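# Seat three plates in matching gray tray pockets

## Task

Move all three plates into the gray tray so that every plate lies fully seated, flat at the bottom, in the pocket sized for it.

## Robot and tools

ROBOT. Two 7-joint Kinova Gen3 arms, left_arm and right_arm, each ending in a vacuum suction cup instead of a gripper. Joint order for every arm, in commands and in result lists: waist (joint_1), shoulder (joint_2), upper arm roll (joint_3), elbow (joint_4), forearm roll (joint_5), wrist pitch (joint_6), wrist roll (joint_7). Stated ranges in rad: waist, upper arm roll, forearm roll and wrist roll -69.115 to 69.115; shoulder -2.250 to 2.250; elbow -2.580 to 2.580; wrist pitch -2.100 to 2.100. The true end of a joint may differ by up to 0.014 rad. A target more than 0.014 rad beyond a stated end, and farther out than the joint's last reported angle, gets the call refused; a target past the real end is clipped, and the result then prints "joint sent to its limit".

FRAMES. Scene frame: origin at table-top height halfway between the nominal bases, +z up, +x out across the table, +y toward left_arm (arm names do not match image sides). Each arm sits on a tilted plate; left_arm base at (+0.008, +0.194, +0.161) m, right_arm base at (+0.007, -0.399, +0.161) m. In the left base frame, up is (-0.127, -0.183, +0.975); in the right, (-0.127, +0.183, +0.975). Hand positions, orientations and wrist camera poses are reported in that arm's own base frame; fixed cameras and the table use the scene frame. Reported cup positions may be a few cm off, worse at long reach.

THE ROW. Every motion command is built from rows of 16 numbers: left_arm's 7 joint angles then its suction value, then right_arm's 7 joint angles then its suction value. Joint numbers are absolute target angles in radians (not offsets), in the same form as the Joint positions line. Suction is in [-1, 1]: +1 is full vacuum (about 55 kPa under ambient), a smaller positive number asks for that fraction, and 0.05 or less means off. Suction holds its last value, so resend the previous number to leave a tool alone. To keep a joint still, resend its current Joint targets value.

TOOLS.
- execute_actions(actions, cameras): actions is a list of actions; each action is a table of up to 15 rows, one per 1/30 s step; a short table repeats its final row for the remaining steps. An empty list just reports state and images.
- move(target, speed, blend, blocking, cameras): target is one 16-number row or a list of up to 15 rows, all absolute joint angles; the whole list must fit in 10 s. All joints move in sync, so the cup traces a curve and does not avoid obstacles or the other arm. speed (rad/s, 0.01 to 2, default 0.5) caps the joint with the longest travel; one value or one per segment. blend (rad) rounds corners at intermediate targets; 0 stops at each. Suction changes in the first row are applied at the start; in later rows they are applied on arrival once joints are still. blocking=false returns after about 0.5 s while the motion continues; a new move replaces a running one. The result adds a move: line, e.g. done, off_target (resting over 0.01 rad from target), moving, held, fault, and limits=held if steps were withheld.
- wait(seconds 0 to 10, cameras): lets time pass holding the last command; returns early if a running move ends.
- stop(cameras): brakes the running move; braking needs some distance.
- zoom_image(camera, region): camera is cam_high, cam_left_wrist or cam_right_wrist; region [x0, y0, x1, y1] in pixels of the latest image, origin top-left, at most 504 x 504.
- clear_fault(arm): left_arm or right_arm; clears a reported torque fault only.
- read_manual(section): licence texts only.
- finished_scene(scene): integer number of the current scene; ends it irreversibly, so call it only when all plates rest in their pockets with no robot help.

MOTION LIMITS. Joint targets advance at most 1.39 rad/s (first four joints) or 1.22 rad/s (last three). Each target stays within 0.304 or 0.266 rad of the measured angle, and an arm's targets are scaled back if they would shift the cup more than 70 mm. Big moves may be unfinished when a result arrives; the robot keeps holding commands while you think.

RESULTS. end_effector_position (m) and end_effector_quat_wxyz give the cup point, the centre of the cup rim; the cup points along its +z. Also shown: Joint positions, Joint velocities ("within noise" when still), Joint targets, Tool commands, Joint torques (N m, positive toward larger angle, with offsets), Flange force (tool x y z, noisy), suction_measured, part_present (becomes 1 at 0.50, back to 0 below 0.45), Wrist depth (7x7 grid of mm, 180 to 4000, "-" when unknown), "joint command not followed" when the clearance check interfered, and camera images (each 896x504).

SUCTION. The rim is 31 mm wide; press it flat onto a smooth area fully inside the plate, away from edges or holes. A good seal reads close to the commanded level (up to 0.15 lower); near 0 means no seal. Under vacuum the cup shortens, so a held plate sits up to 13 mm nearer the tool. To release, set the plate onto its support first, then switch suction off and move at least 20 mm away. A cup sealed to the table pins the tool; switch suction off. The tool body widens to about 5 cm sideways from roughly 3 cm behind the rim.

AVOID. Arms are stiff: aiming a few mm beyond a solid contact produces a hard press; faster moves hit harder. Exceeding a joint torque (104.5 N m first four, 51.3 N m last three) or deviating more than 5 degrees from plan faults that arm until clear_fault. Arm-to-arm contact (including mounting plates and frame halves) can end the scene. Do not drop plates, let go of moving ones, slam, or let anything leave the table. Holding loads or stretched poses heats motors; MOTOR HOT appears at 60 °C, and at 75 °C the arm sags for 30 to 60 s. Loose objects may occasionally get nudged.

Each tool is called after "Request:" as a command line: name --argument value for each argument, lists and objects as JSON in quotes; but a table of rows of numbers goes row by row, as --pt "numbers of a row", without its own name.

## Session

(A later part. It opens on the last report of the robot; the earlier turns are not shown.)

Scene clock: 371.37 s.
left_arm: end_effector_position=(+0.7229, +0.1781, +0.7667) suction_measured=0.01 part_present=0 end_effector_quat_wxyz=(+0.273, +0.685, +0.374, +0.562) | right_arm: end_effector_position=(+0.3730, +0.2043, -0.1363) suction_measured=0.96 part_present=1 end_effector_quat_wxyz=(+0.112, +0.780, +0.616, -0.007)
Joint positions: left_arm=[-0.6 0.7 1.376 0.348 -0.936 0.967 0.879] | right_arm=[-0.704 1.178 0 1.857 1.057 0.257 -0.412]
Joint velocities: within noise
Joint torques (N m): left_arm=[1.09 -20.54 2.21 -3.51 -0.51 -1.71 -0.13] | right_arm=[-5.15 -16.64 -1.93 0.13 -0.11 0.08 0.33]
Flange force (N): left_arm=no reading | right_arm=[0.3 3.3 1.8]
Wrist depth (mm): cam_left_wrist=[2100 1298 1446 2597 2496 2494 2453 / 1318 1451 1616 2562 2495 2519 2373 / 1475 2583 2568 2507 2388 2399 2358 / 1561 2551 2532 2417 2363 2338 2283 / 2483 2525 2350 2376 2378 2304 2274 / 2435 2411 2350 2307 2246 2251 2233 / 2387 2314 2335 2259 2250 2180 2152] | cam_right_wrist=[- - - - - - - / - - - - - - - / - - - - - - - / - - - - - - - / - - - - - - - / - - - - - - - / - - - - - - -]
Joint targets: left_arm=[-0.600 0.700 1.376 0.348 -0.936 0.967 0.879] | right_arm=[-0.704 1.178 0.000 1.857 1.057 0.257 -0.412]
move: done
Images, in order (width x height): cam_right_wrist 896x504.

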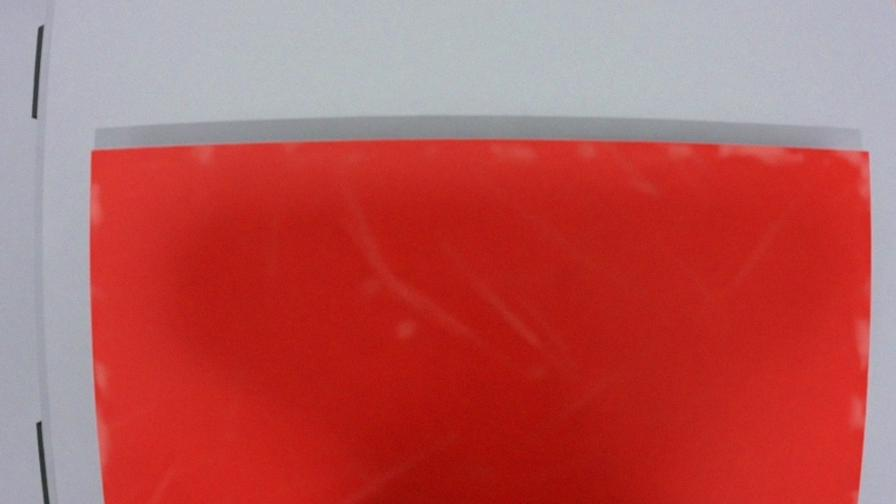

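Request:
move --pt "-0.6 0.7 1.376 0.348 -0.936 0.967 0.879 0 -0.6957 1.2191 0 1.836 1.1331 0.247 -0.4819 1" --pt "-0.6 0.7 1.376 0.348 -0.936 0.967 0.879 0 -0.6936 1.2287 0 1.8309 1.151 0.245 -0.4981 1" --speed '[0.07,0.04]' --blend '[0.01,0]' --cameras '["cam_right_wrist"]'

Scene clock: 390.43 s.
left_arm: end_effector_position=(+0.7229, +0.1781, +0.7667) suction_measured=0.01 part_present=0 end_effector_quat_wxyz=(+0.273, +0.685, +0.374, +0.562) | right_arm: end_effector_position=(+0.3757, +0.2007, -0.1567) suction_measured=0.98 part_present=1 end_effector_quat_wxyz=(+0.112, +0.780, +0.616, -0.007)
Joint positions: left_arm=[-0.6 0.7 1.376 0.348 -0.936 0.967 0.879] | right_arm=[-0.694 1.228 0 1.831 1.151 0.245 -0.498]
Joint velocities: within noise
Joint torques (N m): left_arm=[1.04 -20.47 2.16 -3.46 -0.52 -1.72 -0.14] | right_arm=[2.92 20.63 2.83 -14.59 1.65 -4.14 0.27]
Flange force (N): left_arm=no reading | right_arm=[-27.8 -15.3 -121.0]
Wrist depth (mm): cam_left_wrist=[2114 1286 1442 2676 2609 2585 2473 / 1321 1436 1608 2514 2494 2431 2455 / 1482 2555 2528 2498 2449 2378 2328 / 1579 2593 2505 2418 2324 2336 2280 / 2536 2449 2455 2370 2315 2272 2233 / 2440 2385 2404 2308 2271 2234 2210 / 2330 2338 2287 2242 2224 2181 2149] | cam_right_wrist=[- - - - - - - / - - - - - - - / - - - - - - - / - - - - - - - / - - - - - - - / - - - - - - - / - - - - - - -]
Joint targets: left_arm=[-0.600 0.700 1.376 0.348 -0.936 0.967 0.879] | right_arm=[-0.694 1.229 0.000 1.831 1.151 0.245 -0.498]
move: done; blend cut to 0.009 rad at target 1
Images, in order (width x height): cam_right_wrist 896x504.

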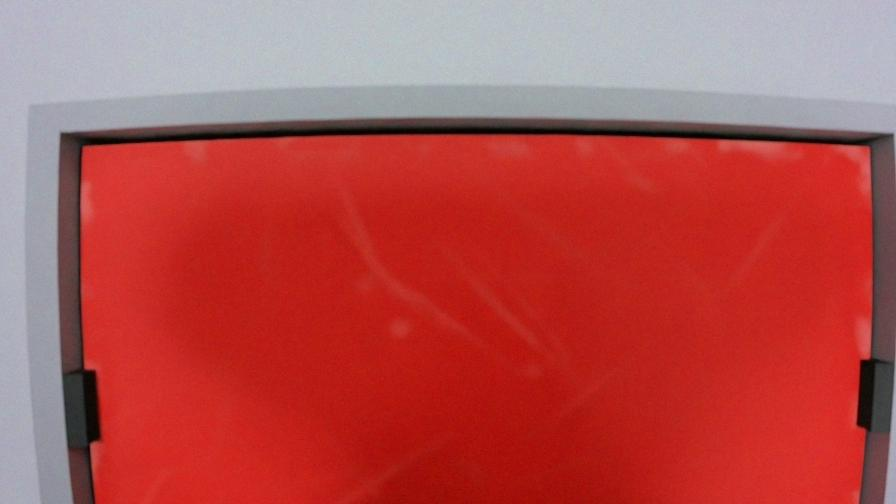

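Request:
move --target '[-0.6,0.7,1.376,0.348,-0.936,0.967,0.879,0,-0.6957,1.2191,0,1.836,1.1331,0.247,-0.4819,0]' --speed 0.05 --cameras '[]'

Request:
wait --seconds 0.5 --cameras '[]'

Request:
move --pt "-0.6 0.7 1.376 0.348 -0.936 0.967 0.879 0 -0.7043 1.1782 0 1.8569 1.0567 0.257 -0.4118 0" --pt "-0.6 0.7 1.376 0.348 -0.936 0.967 0.879 0 -0.731 0.934 0 1.9043 0.6077 0.3968 0.0442 0" --pt "-0.6 0.7 1.376 0.348 -0.936 0.967 0.879 0 -1.0257 0.8953 0 1.4468 0.2607 0.9085 -1.0031 0" --speed '[0.1,0.5,0.7]' --blend '[0.02,0.1,0]' --cameras '["cam_right_wrist"]'

Scene clock: 422.13 s.
left_arm: end_effector_position=(+0.7229, +0.1781, +0.7667) suction_measured=0.01 part_present=0 end_effector_quat_wxyz=(+0.273, +0.685, +0.374, +0.562) | right_arm: end_effector_position=(+0.3752, +0.2014, -0.1530) suction_measured=0.00 part_present=0 end_effector_quat_wxyz=(+0.112, +0.780, +0.616, -0.007)
Joint positions: left_arm=[-0.6 0.7 1.376 0.348 -0.936 0.967 0.879] | right_arm=[-0.696 1.219 0 1.836 1.133 0.247 -0.482]
Joint velocities: within noise
Joint torques (N m): left_arm=[1.09 -20.55 2.12 -3.47 -0.51 -1.74 -0.17] | right_arm=[-4.24 -13.14 -1.3 0.4 -0.11 0.01 0.28]
Flange force (N): left_arm=no reading | right_arm=[0.5 3.2 -7.4]
Wrist depth (mm): cam_left_wrist=[2140 1271 1432 2650 2554 2501 2437 / 1325 1454 1629 2542 2485 2471 2341 / 1472 2596 2579 2490 2407 2362 2362 / 1584 2509 2490 2398 2379 2301 2235 / 2517 2512 2395 2389 2329 2294 2228 / 2409 2402 2359 2341 2291 2212 2181 / 2415 2374 2348 2253 2254 2212 2106] | cam_right_wrist=[- - - - - - - / - - - - - - - / - - - - - - - / - - - - - - - / - - - - - - - / - - - - - - - / - - - - - - -]
Joint targets: left_arm=[-0.600 0.700 1.376 0.348 -0.936 0.967 0.879] | right_arm=[-0.696 1.219 0.000 1.836 1.133 0.247 -0.482]
move: done
No camera images: "cameras" was empty.

Scene clock: 422.63 s.
left_arm: end_effector_position=(+0.7229, +0.1781, +0.7667) suction_measured=0.01 part_present=0 end_effector_quat_wxyz=(+0.273, +0.685, +0.374, +0.562) | right_arm: end_effector_position=(+0.3752, +0.2014, -0.1529) suction_measured=0.00 part_present=0 end_effector_quat_wxyz=(+0.112, +0.780, +0.616, -0.007)
Joint positions: left_arm=[-0.6 0.7 1.376 0.348 -0.936 0.967 0.879] | right_arm=[-0.696 1.219 0 1.836 1.133 0.247 -0.482]
Joint velocities: within noise
Joint torques (N m): left_arm=[1.06 -20.54 2.15 -3.45 -0.51 -1.73 -0.14] | right_arm=[-4.24 -13.48 -1.34 0.18 -0.1 0.02 0.27]
Flange force (N): left_arm=no reading | right_arm=[-0.1 2.6 -6.8]
Wrist depth (mm): cam_left_wrist=[2161 1280 1429 2616 2662 2475 2511 / 1321 1460 1624 2536 2469 2423 2454 / 1460 2569 2609 2474 2400 2347 2321 / 1576 2582 2478 2433 2367 2330 2308 / 2540 2474 2409 2331 2331 2281 2255 / 2420 2366 2342 2319 2266 2264 2177 / 2364 2333 2284 2311 2240 2216 2153] | cam_right_wrist=[- - - - - - - / - - - - - - - / - - - - - - - / - - - - - - - / - - - - - - - / - - - - - - - / - - - - - - -]
Joint targets: left_arm=[-0.600 0.700 1.376 0.348 -0.936 0.967 0.879] | right_arm=[-0.696 1.219 0.000 1.836 1.133 0.247 -0.482]
Tool commands: left_gripper/suction=+0.0 right_gripper/suction=+0.0
wait: 0.50 s; at rest by 0.17 s
No camera images: "cameras" was empty.

Scene clock: 426.20 s.
left_arm: end_effector_position=(+0.7229, +0.1781, +0.7667) suction_measured=0.01 part_present=0 end_effector_quat_wxyz=(+0.273, +0.685, +0.374, +0.562) | right_arm: end_effector_position=(+0.3435, +0.4102, +0.0593) suction_measured=0.00 part_present=0 end_effector_quat_wxyz=(+0.098, +0.989, +0.097, +0.055)
Joint positions: left_arm=[-0.6 0.7 1.376 0.348 -0.936 0.967 0.879] | right_arm=[-1.026 0.895 0 1.447 0.261 0.909 -1.003]
Joint velocities: within noise
Joint torques (N m): left_arm=[1.04 -20.54 2.1 -3.45 -0.53 -1.71 -0.13] | right_arm=[-5.08 -17.26 -1.87 -4.3 -0.11 0.05 0.28]
Flange force (N): left_arm=no reading | right_arm=[3.5 -0.9 -1.3]
Wrist depth (mm): cam_left_wrist=[2116 1276 1437 2618 2542 2543 2468 / 1325 1452 1610 2566 2475 2493 2400 / 1483 2612 2562 2481 2390 2406 2330 / 1567 2465 2450 2435 2347 2329 2273 / 2508 2465 2370 2350 2319 2272 2240 / 2417 2386 2330 2331 2277 2225 2176 / 2390 2420 2318 2287 2222 2147 2132] | cam_right_wrist=[361 362 362 363 363 365 365 / 361 362 362 363 363 364 365 / 360 361 362 363 364 364 365 / 361 361 362 352 364 364 365 / 361 361 362 352 363 364 366 / 361 361 363 353 363 365 365 / 360 362 362 352 364 365 365]
Joint targets: left_arm=[-0.600 0.700 1.376 0.348 -0.936 0.967 0.879] | right_arm=[-1.026 0.895 0.000 1.447 0.261 0.909 -1.003]
move: done
Images, in order (width x height): cam_right_wrist 896x504.

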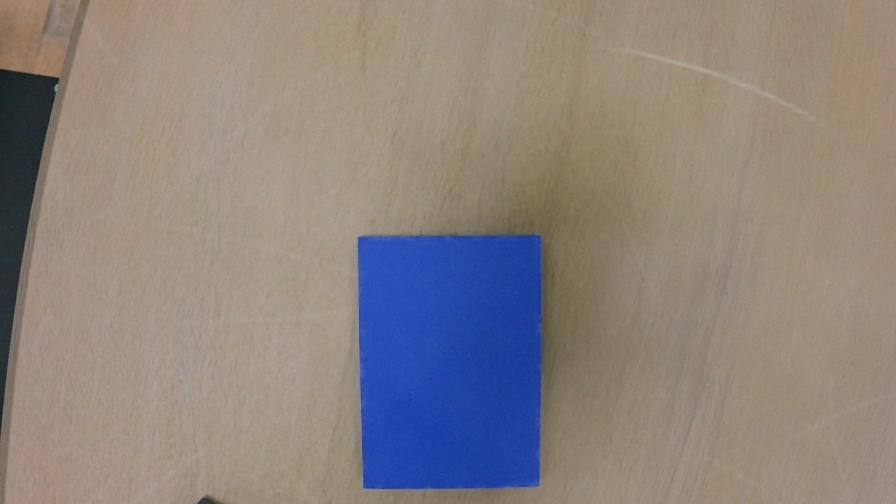

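Request:
move --pt "-0.6 0.7 1.376 0.348 -0.936 0.967 0.879 0 -0.9911 1.1296 0 1.4419 0.333 0.6826 -1.0675 0" --pt "-0.6 0.7 1.376 0.348 -0.936 0.967 0.879 0 -0.9569 1.3066 0 1.3819 0.3993 0.5675 -1.1123 0" --pt "-0.6 0.7 1.376 0.348 -0.936 0.967 0.879 0 -0.9477 1.3563 0 1.3552 0.4165 0.5448 -1.1227 1" --speed '[0.6,0.35,0.1]' --blend '[0.05,0.02,0]' --cameras '[]'

Request:
wait --seconds 0.3 --cameras '["cam_right_wrist"]'

Scene clock: 454.47 s.
left_arm: end_effector_position=(+0.7229, +0.1781, +0.7667) suction_measured=0.01 part_present=0 end_effector_quat_wxyz=(+0.273, +0.685, +0.374, +0.562) | right_arm: end_effector_position=(+0.3717, +0.3754, -0.1809) suction_measured=0.85 part_present=1 end_effector_quat_wxyz=(+0.098, +0.989, +0.097, +0.055)
Joint positions: left_arm=[-0.6 0.7 1.376 0.348 -0.936 0.967 0.879] | right_arm=[-0.948 1.356 0 1.355 0.417 0.545 -1.123]
Joint velocities: within noise
Joint torques (N m): left_arm=[1.03 -20.48 2.15 -3.53 -0.51 -1.69 -0.16] | right_arm=[-5.56 -19.64 -1.8 -2.42 -0.09 0.02 0.28]
Flange force (N): left_arm=no reading | right_arm=[3.6 -0.8 0.7]
Wrist depth (mm): cam_left_wrist=[2141 1291 1426 2659 2545 2504 2412 / 1317 1447 1619 2623 2512 2434 2429 / 1482 2591 2602 2511 2432 2380 2388 / 1574 2478 2502 2416 2368 2362 2263 / 2548 2509 2389 2345 2318 2245 2209 / 2458 2382 2325 2325 2247 2204 2195 / 2385 2341 2322 2278 2222 2153 2114] | cam_right_wrist=[- - - - - - - / - - - - - - - / - - - - - - - / - - - - - - - / - - - - - - - / - - - - - - - / - - - - - - -]
Joint targets: left_arm=[-0.600 0.700 1.376 0.348 -0.936 0.967 0.879] | right_arm=[-0.948 1.356 0.000 1.355 0.417 0.545 -1.123]
move: done
No camera images: "cameras" was empty.

Scene clock: 454.77 s.
left_arm: end_effector_position=(+0.7229, +0.1781, +0.7667) suction_measured=0.01 part_present=0 end_effector_quat_wxyz=(+0.273, +0.685, +0.374, +0.562) | right_arm: end_effector_position=(+0.3717, +0.3754, -0.1808) suction_measured=0.99 part_present=1 end_effector_quat_wxyz=(+0.098, +0.989, +0.097, +0.055)
Joint positions: left_arm=[-0.6 0.7 1.376 0.348 -0.936 0.967 0.879] | right_arm=[-0.948 1.356 0 1.355 0.417 0.545 -1.123]
Joint velocities: within noise
Joint torques (N m): left_arm=[1.11 -20.49 2.13 -3.48 -0.53 -1.71 -0.13] | right_arm=[-5.6 -19.69 -1.84 -2.38 -0.1 0.06 0.27]
Flange force (N): left_arm=no reading | right_arm=[3.7 -0.8 0.9]
Wrist depth (mm): cam_left_wrist=[2119 1289 1436 2624 2620 2510 2457 / 1335 1460 1613 2558 2495 2484 2448 / 1474 2602 2581 2495 2419 2374 2328 / 1567 2552 2468 2403 2374 2310 2286 / 2542 2463 2364 2381 2306 2249 2208 / 2480 2388 2383 2312 2253 2266 2199 / 2398 2317 2319 2231 2215 2188 2177] | cam_right_wrist=[- - - - - - - / - - - - - - - / - - - - - - - / - - - - - - - / - - - - - - - / - - - - - - - / - - - - - - -]
Joint targets: left_arm=[-0.600 0.700 1.376 0.348 -0.936 0.967 0.879] | right_arm=[-0.948 1.356 0.000 1.355 0.417 0.545 -1.123]
Tool commands: left_gripper/suction=+0.0 right_gripper/suction=+1.0
wait: 0.30 s; at rest by 0.17 s
Images, in order (width x height): cam_right_wrist 896x504.

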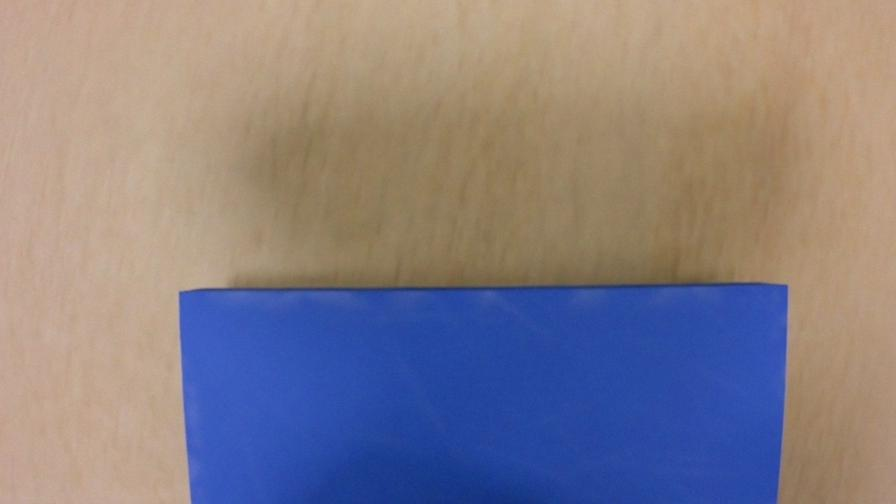

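Request:
move --pt "-0.6 0.7 1.376 0.348 -0.936 0.967 0.879 0 -0.9569 1.3066 0 1.3819 0.3993 0.5675 -1.1123 1" --pt "-0.6 0.7 1.376 0.348 -0.936 0.967 0.879 0 -0.9911 1.1296 0 1.4419 0.333 0.6826 -1.0675 1" --pt "-0.6 0.7 1.376 0.348 -0.936 0.967 0.879 0 -0.7233 0.8797 0 2.3053 1.6465 0.2233 -1.0444 1" --pt "-0.6 0.7 1.376 0.348 -0.936 0.967 0.879 0 -0.6698 1.1066 0 2.246 2.2808 0.297 -1.6443 1" --speed '[0.15,0.4,0.7,0.4]' --blend '[0.02,0.05,0.05,0]' --cameras '["cam_right_wrist"]'

Request:
zoom_image --camera "cam_right_wrist" --region '[130, 180, 460, 340]'

Request:
zoom_image --camera "cam_right_wrist" --region '[480, 180, 810, 340]'

Scene clock: 478.50 s.
left_arm: end_effector_position=(+0.7229, +0.1781, +0.7667) suction_measured=0.01 part_present=0 end_effector_quat_wxyz=(+0.273, +0.685, +0.374, +0.562) | right_arm: end_effector_position=(+0.2937, +0.1234, -0.1038) suction_measured=0.99 part_present=1 end_effector_quat_wxyz=(+0.112, +0.782, +0.613, -0.006)
Joint positions: left_arm=[-0.6 0.7 1.376 0.348 -0.936 0.967 0.879] | right_arm=[-0.67 1.107 0 2.246 2.281 0.297 -1.644]
Joint velocities: within noise
Joint torques (N m): left_arm=[1.13 -20.56 2.13 -3.45 -0.49 -1.75 -0.14] | right_arm=[-4.37 -13.61 -1.61 2.46 -0.1 0.04 0.29]
Flange force (N): left_arm=no reading | right_arm=[-0.4 4.2 1.3]
Wrist depth (mm): cam_left_wrist=[2151 1280 1409 2611 2581 2500 2459 / 1318 1441 1620 2618 2473 2456 2417 / 1477 2565 2556 2489 2471 2390 2384 / 1587 2524 2511 2384 2389 2322 2288 / 2580 2469 2440 2405 2354 2305 2218 / 2515 2443 2385 2318 2296 2205 2198 / 2455 2333 2295 2220 2214 2156 2121] | cam_right_wrist=[- - - - - - - / - - - - - - - / - - - - - - - / - - - - - - - / - - - - - - - / - - - - - - - / - - - - - - -]
Joint targets: left_arm=[-0.600 0.700 1.376 0.348 -0.936 0.967 0.879] | right_arm=[-0.670 1.107 0.000 2.246 2.281 0.297 -1.644]
move: done
Images, in order (width x height): cam_right_wrist 896x504.

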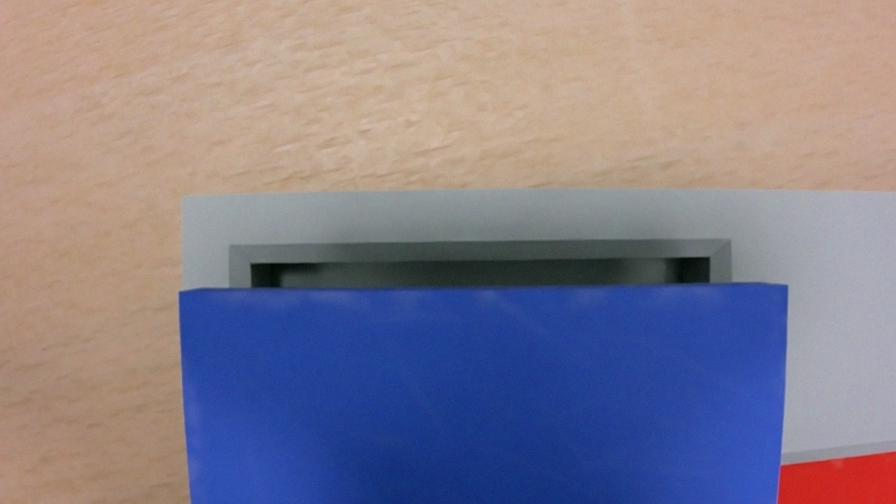

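Scaled by 1.527 from the camera's 896x504 image, which has a finer 1280x720 frame.

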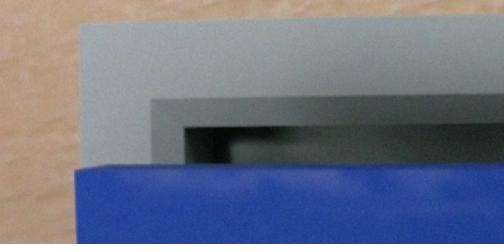

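Scaled by 1.527 from the camera's 896x504 image, which has a finer 1280x720 frame.

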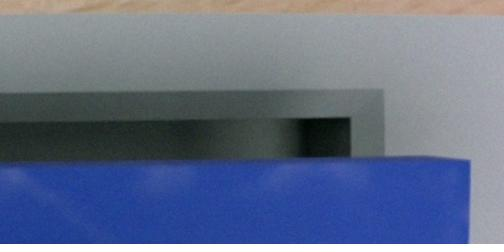

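Request:
move --target '[-0.6,0.7,1.376,0.348,-0.936,0.967,0.879,0,-0.6574,1.1852,0,2.2126,2.3875,0.3303,-1.7437,1]' --speed 0.12 --cameras '["cam_right_wrist"]'

Request:
zoom_image --camera "cam_right_wrist" --region '[130, 180, 460, 340]'

Request:
zoom_image --camera "cam_right_wrist" --region '[500, 180, 830, 340]'

Scene clock: 504.37 s.
left_arm: end_effector_position=(+0.7229, +0.1781, +0.7667) suction_measured=0.01 part_present=0 end_effector_quat_wxyz=(+0.273, +0.685, +0.374, +0.562) | right_arm: end_effector_position=(+0.2957, +0.1200, -0.1306) suction_measured=0.98 part_present=1 end_effector_quat_wxyz=(+0.112, +0.782, +0.613, -0.006)
Joint positions: left_arm=[-0.6 0.7 1.376 0.348 -0.936 0.967 0.879] | right_arm=[-0.657 1.185 0 2.213 2.388 0.33 -1.744]
Joint velocities: within noise
Joint torques (N m): left_arm=[1.1 -20.45 2.13 -3.5 -0.52 -1.74 -0.17] | right_arm=[-4.39 -13.86 -1.63 2.76 -0.06 0.07 0.29]
Flange force (N): left_arm=no reading | right_arm=[0.0 4.3 1.1]
Wrist depth (mm): cam_left_wrist=[2164 1299 1441 2646 2527 2505 2540 / 1314 1449 1618 2617 2492 2458 2408 / 1482 2547 2622 2500 2446 2440 2329 / 1555 2506 2509 2408 2354 2274 2277 / 2474 2501 2391 2345 2313 2304 2252 / 2464 2406 2396 2336 2269 2201 2195 / 2360 2379 2288 2255 2194 2190 2153] | cam_right_wrist=[- - - - - - - / - - - - - - - / - - - - - - - / - - - - - - - / - - - - - - - / - - - - - - - / - - - - - - -]
Joint targets: left_arm=[-0.600 0.700 1.376 0.348 -0.936 0.967 0.879] | right_arm=[-0.657 1.185 0.000 2.213 2.388 0.330 -1.744]
move: done
Images, in order (width x height): cam_right_wrist 896x504.

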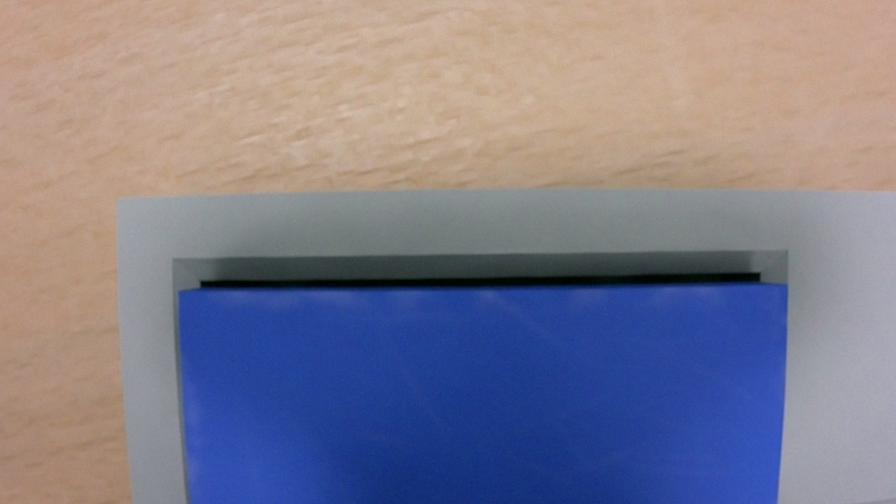

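Scaled by 1.527 from the camera's 896x504 image, which has a finer 1280x720 frame.

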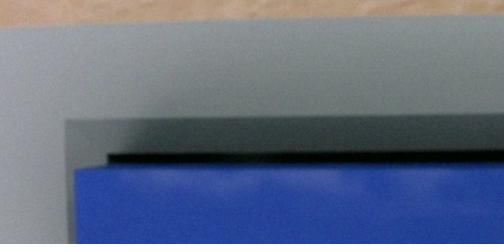

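Scaled by 1.527 from the camera's 896x504 image, which has a finer 1280x720 frame.

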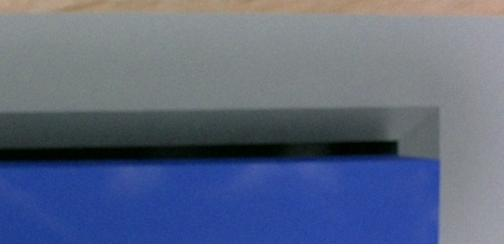

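Request:
move --pt "-0.6 0.7 1.376 0.348 -0.936 0.967 0.879 0 -0.6452 1.232 0 2.1883 2.435 0.3493 -1.7786 1" --pt "-0.6 0.7 1.376 0.348 -0.936 0.967 0.879 0 -0.643 1.2408 0 2.1835 2.4427 0.3527 -1.7845 1" --speed '[0.07,0.03]' --blend '[0.006,0]' --cameras '["cam_right_wrist"]'

Scene clock: 513.27 s.
left_arm: end_effector_position=(+0.7229, +0.1781, +0.7667) suction_measured=0.01 part_present=0 end_effector_quat_wxyz=(+0.273, +0.685, +0.374, +0.562) | right_arm: end_effector_position=(+0.2982, +0.1164, -0.1502) suction_measured=0.99 part_present=1 end_effector_quat_wxyz=(+0.112, +0.781, +0.614, -0.007)
Joint positions: left_arm=[-0.6 0.7 1.376 0.348 -0.936 0.967 0.879] | right_arm=[-0.643 1.241 0 2.184 2.443 0.353 -1.784]
Joint velocities: within noise
Joint torques (N m): left_arm=[1.03 -20.52 2.07 -3.5 -0.52 -1.74 -0.13] | right_arm=[0.19 9.73 0.71 -8.76 0.52 1.19 0.3]
Flange force (N): left_arm=no reading | right_arm=[-7.9 1.6 -87.0]
Wrist depth (mm): cam_left_wrist=[2109 1287 1413 2677 2569 2504 2513 / 1307 1445 1623 2530 2530 2476 2437 / 1490 2531 2558 2502 2443 2412 2325 / 1584 2561 2482 2396 2362 2324 2316 / 2523 2490 2393 2403 2281 2278 2250 / 2438 2387 2337 2358 2310 2216 2158 / 2362 2377 2308 2289 2215 2190 2149] | cam_right_wrist=[- - - - - - - / - - - - - - - / - - - - - - - / - - - - - - - / - - - - - - - / - - - - - - - / - - - - - - -]
Joint targets: left_arm=[-0.600 0.700 1.376 0.348 -0.936 0.967 0.879] | right_arm=[-0.643 1.241 0.000 2.184 2.443 0.353 -1.784]
move: done; blend cut to 0.0044 rad at target 1
Images, in order (width x height): cam_right_wrist 896x504.

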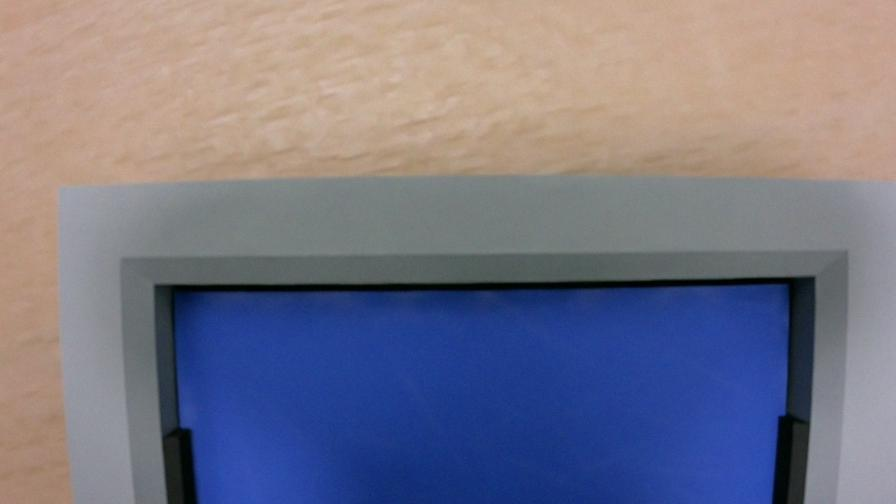

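Request:
move --target '[-0.6,0.7,1.376,0.348,-0.936,0.967,0.879,0,-0.6452,1.232,0,2.1883,2.435,0.3493,-1.7786,0]' --speed 0.05 --cameras '[]'

Request:
wait --seconds 0.5 --cameras '[]'

Request:
move --pt "-0.6 0.7 1.376 0.348 -0.936 0.967 0.879 0 -0.6574 1.1852 0 2.2126 2.3875 0.3303 -1.7437 0" --pt "-0.6 0.7 1.376 0.348 -0.936 0.967 0.879 0 -0.7233 0.8797 0 2.3053 1.6465 0.2233 -1.0444 0" --pt "-0.6 0.7 1.376 0.348 -0.936 0.967 0.879 0 -0.6926 0.75 0 1.7 0.78 0.72 0.2 0" --speed '[0.1,0.5,0.7]' --blend '[0.02,0.1,0]' --cameras '["cam_right_wrist", "cam_high"]'

Scene clock: 520.10 s.
left_arm: end_effector_position=(+0.7229, +0.1781, +0.7667) suction_measured=0.01 part_present=0 end_effector_quat_wxyz=(+0.273, +0.685, +0.374, +0.562) | right_arm: end_effector_position=(+0.2978, +0.1169, -0.1472) suction_measured=0.00 part_present=0 end_effector_quat_wxyz=(+0.112, +0.781, +0.614, -0.007)
Joint positions: left_arm=[-0.6 0.7 1.376 0.348 -0.936 0.967 0.879] | right_arm=[-0.645 1.232 0 2.188 2.435 0.349 -1.779]
Joint velocities: within noise
Joint torques (N m): left_arm=[1.05 -20.55 2.14 -3.46 -0.52 -1.71 -0.2] | right_arm=[-3.77 -11.57 -1.13 2.32 -0.11 0.12 0.27]
Flange force (N): left_arm=no reading | right_arm=[0.2 4.1 -6.8]
Wrist depth (mm): cam_left_wrist=[2108 1281 1423 2593 2579 2499 2464 / 1320 1456 1619 2555 2498 2429 2456 / 1475 2600 2586 2587 2420 2335 2342 / 1581 2549 2471 2410 2343 2274 2296 / 2508 2465 2352 2399 2345 2247 2266 / 2449 2408 2326 2289 2282 2241 2184 / 2370 2346 2305 2212 2240 2203 2167] | cam_right_wrist=[- - - - - - - / - - - - - - - / - - - - - - - / - - - - - - - / - - - - - - - / - - - - - - - / - - - - - - -]
Joint targets: left_arm=[-0.600 0.700 1.376 0.348 -0.936 0.967 0.879] | right_arm=[-0.645 1.232 0.000 2.188 2.435 0.349 -1.779]
move: done
No camera images: "cameras" was empty.

Scene clock: 520.60 s.
left_arm: end_effector_position=(+0.7229, +0.1781, +0.7667) suction_measured=0.01 part_present=0 end_effector_quat_wxyz=(+0.273, +0.685, +0.374, +0.562) | right_arm: end_effector_position=(+0.2978, +0.1170, -0.1472) suction_measured=0.00 part_present=0 end_effector_quat_wxyz=(+0.112, +0.781, +0.614, -0.007)
Joint positions: left_arm=[-0.6 0.7 1.376 0.348 -0.936 0.967 0.879] | right_arm=[-0.645 1.232 0 2.188 2.435 0.349 -1.779]
Joint velocities: within noise
Joint torques (N m): left_arm=[1.1 -20.51 2.13 -3.54 -0.52 -1.71 -0.17] | right_arm=[-3.78 -11.71 -1.12 2.34 -0.09 0.12 0.29]
Flange force (N): left_arm=no reading | right_arm=[0.3 4.0 -6.4]
Wrist depth (mm): cam_left_wrist=[2133 1281 1418 2656 2562 2529 2468 / 1317 1447 1615 2551 2483 2438 2386 / 1488 2566 2538 2492 2486 2402 2418 / 1578 2524 2512 2368 2350 2342 2291 / 2522 2464 2377 2385 2336 2274 2177 / 2410 2387 2374 2322 2273 2280 2172 / 2406 2349 2311 2258 2239 2160 2170] | cam_right_wrist=[- - - - - - - / - - - - - - - / - - - - - - - / - - - - - - - / - - - - - - - / - - - - - - - / - - - - - - -]
Joint targets: left_arm=[-0.600 0.700 1.376 0.348 -0.936 0.967 0.879] | right_arm=[-0.645 1.232 0.000 2.188 2.435 0.349 -1.779]
Tool commands: left_gripper/suction=+0.0 right_gripper/suction=+0.0
wait: 0.50 s; at rest by 0.17 s
No camera images: "cameras" was empty.

Scene clock: 524.73 s.
left_arm: end_effector_position=(+0.7229, +0.1781, +0.7667) suction_measured=0.01 part_present=0 end_effector_quat_wxyz=(+0.273, +0.685, +0.374, +0.562) | right_arm: end_effector_position=(+0.4980, +0.2145, +0.1080) suction_measured=0.00 part_present=0 end_effector_quat_wxyz=(+0.242, +0.709, +0.660, +0.047)
Joint positions: left_arm=[-0.6 0.7 1.376 0.348 -0.936 0.967 0.879] | right_arm=[-0.693 0.75 0 1.7 0.78 0.72 0.2]
Joint velocities: within noise
Joint torques (N m): left_arm=[1.05 -20.57 2.15 -3.45 -0.49 -1.72 -0.13] | right_arm=[-4.89 -15.58 -1.75 -3.58 0.13 0.14 0.28]
Flange force (N): left_arm=no reading | right_arm=[0.0 3.4 0.2]
Wrist depth (mm): cam_left_wrist=[2110 1294 1423 2608 2573 2558 2503 / 1322 1447 1626 2567 2555 2460 2414 / 1465 2572 2504 2538 2479 2372 2308 / 1577 2493 2482 2404 2319 2383 2324 / 2511 2469 2393 2364 2344 2275 2227 / 2486 2407 2436 2298 2276 2223 2191 / 2402 2327 2304 2234 2220 2174 2128] | cam_right_wrist=[334 315 312 303 302 314 313 / 342 339 314 310 307 324 321 / 353 349 345 341 338 335 330 / 363 358 353 350 347 343 338 / 372 367 363 359 356 351 348 / 384 377 372 369 364 360 358 / 397 391 383 379 374 371 368]
Joint targets: left_arm=[-0.600 0.700 1.376 0.348 -0.936 0.967 0.879] | right_arm=[-0.693 0.750 0.000 1.700 0.780 0.720 0.200]
move: done
Images, in order (width x height): cam_high 896x504, cam_right_wrist 896x504.

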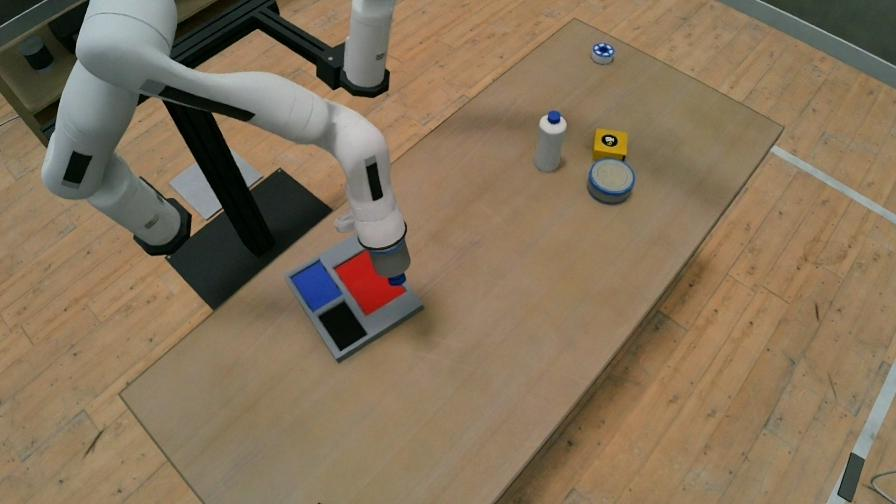

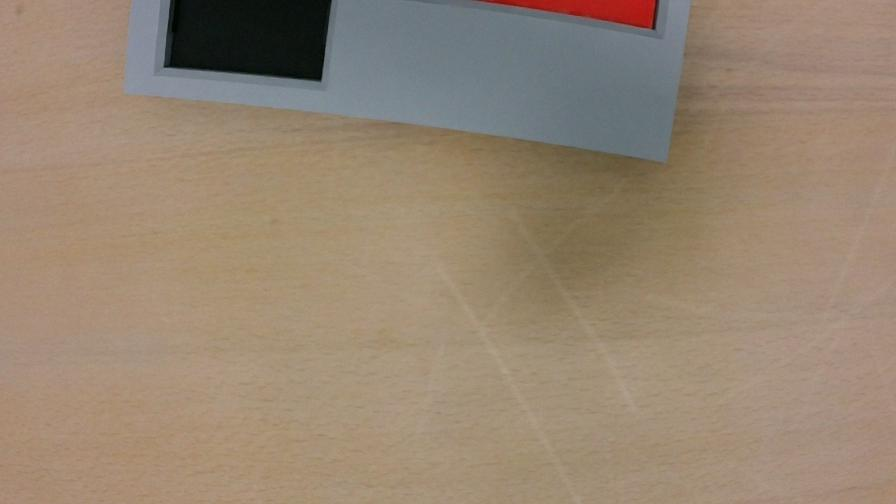

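All three are seated.

Request:
finished_scene --scene 2

The scene is finished: the task was done.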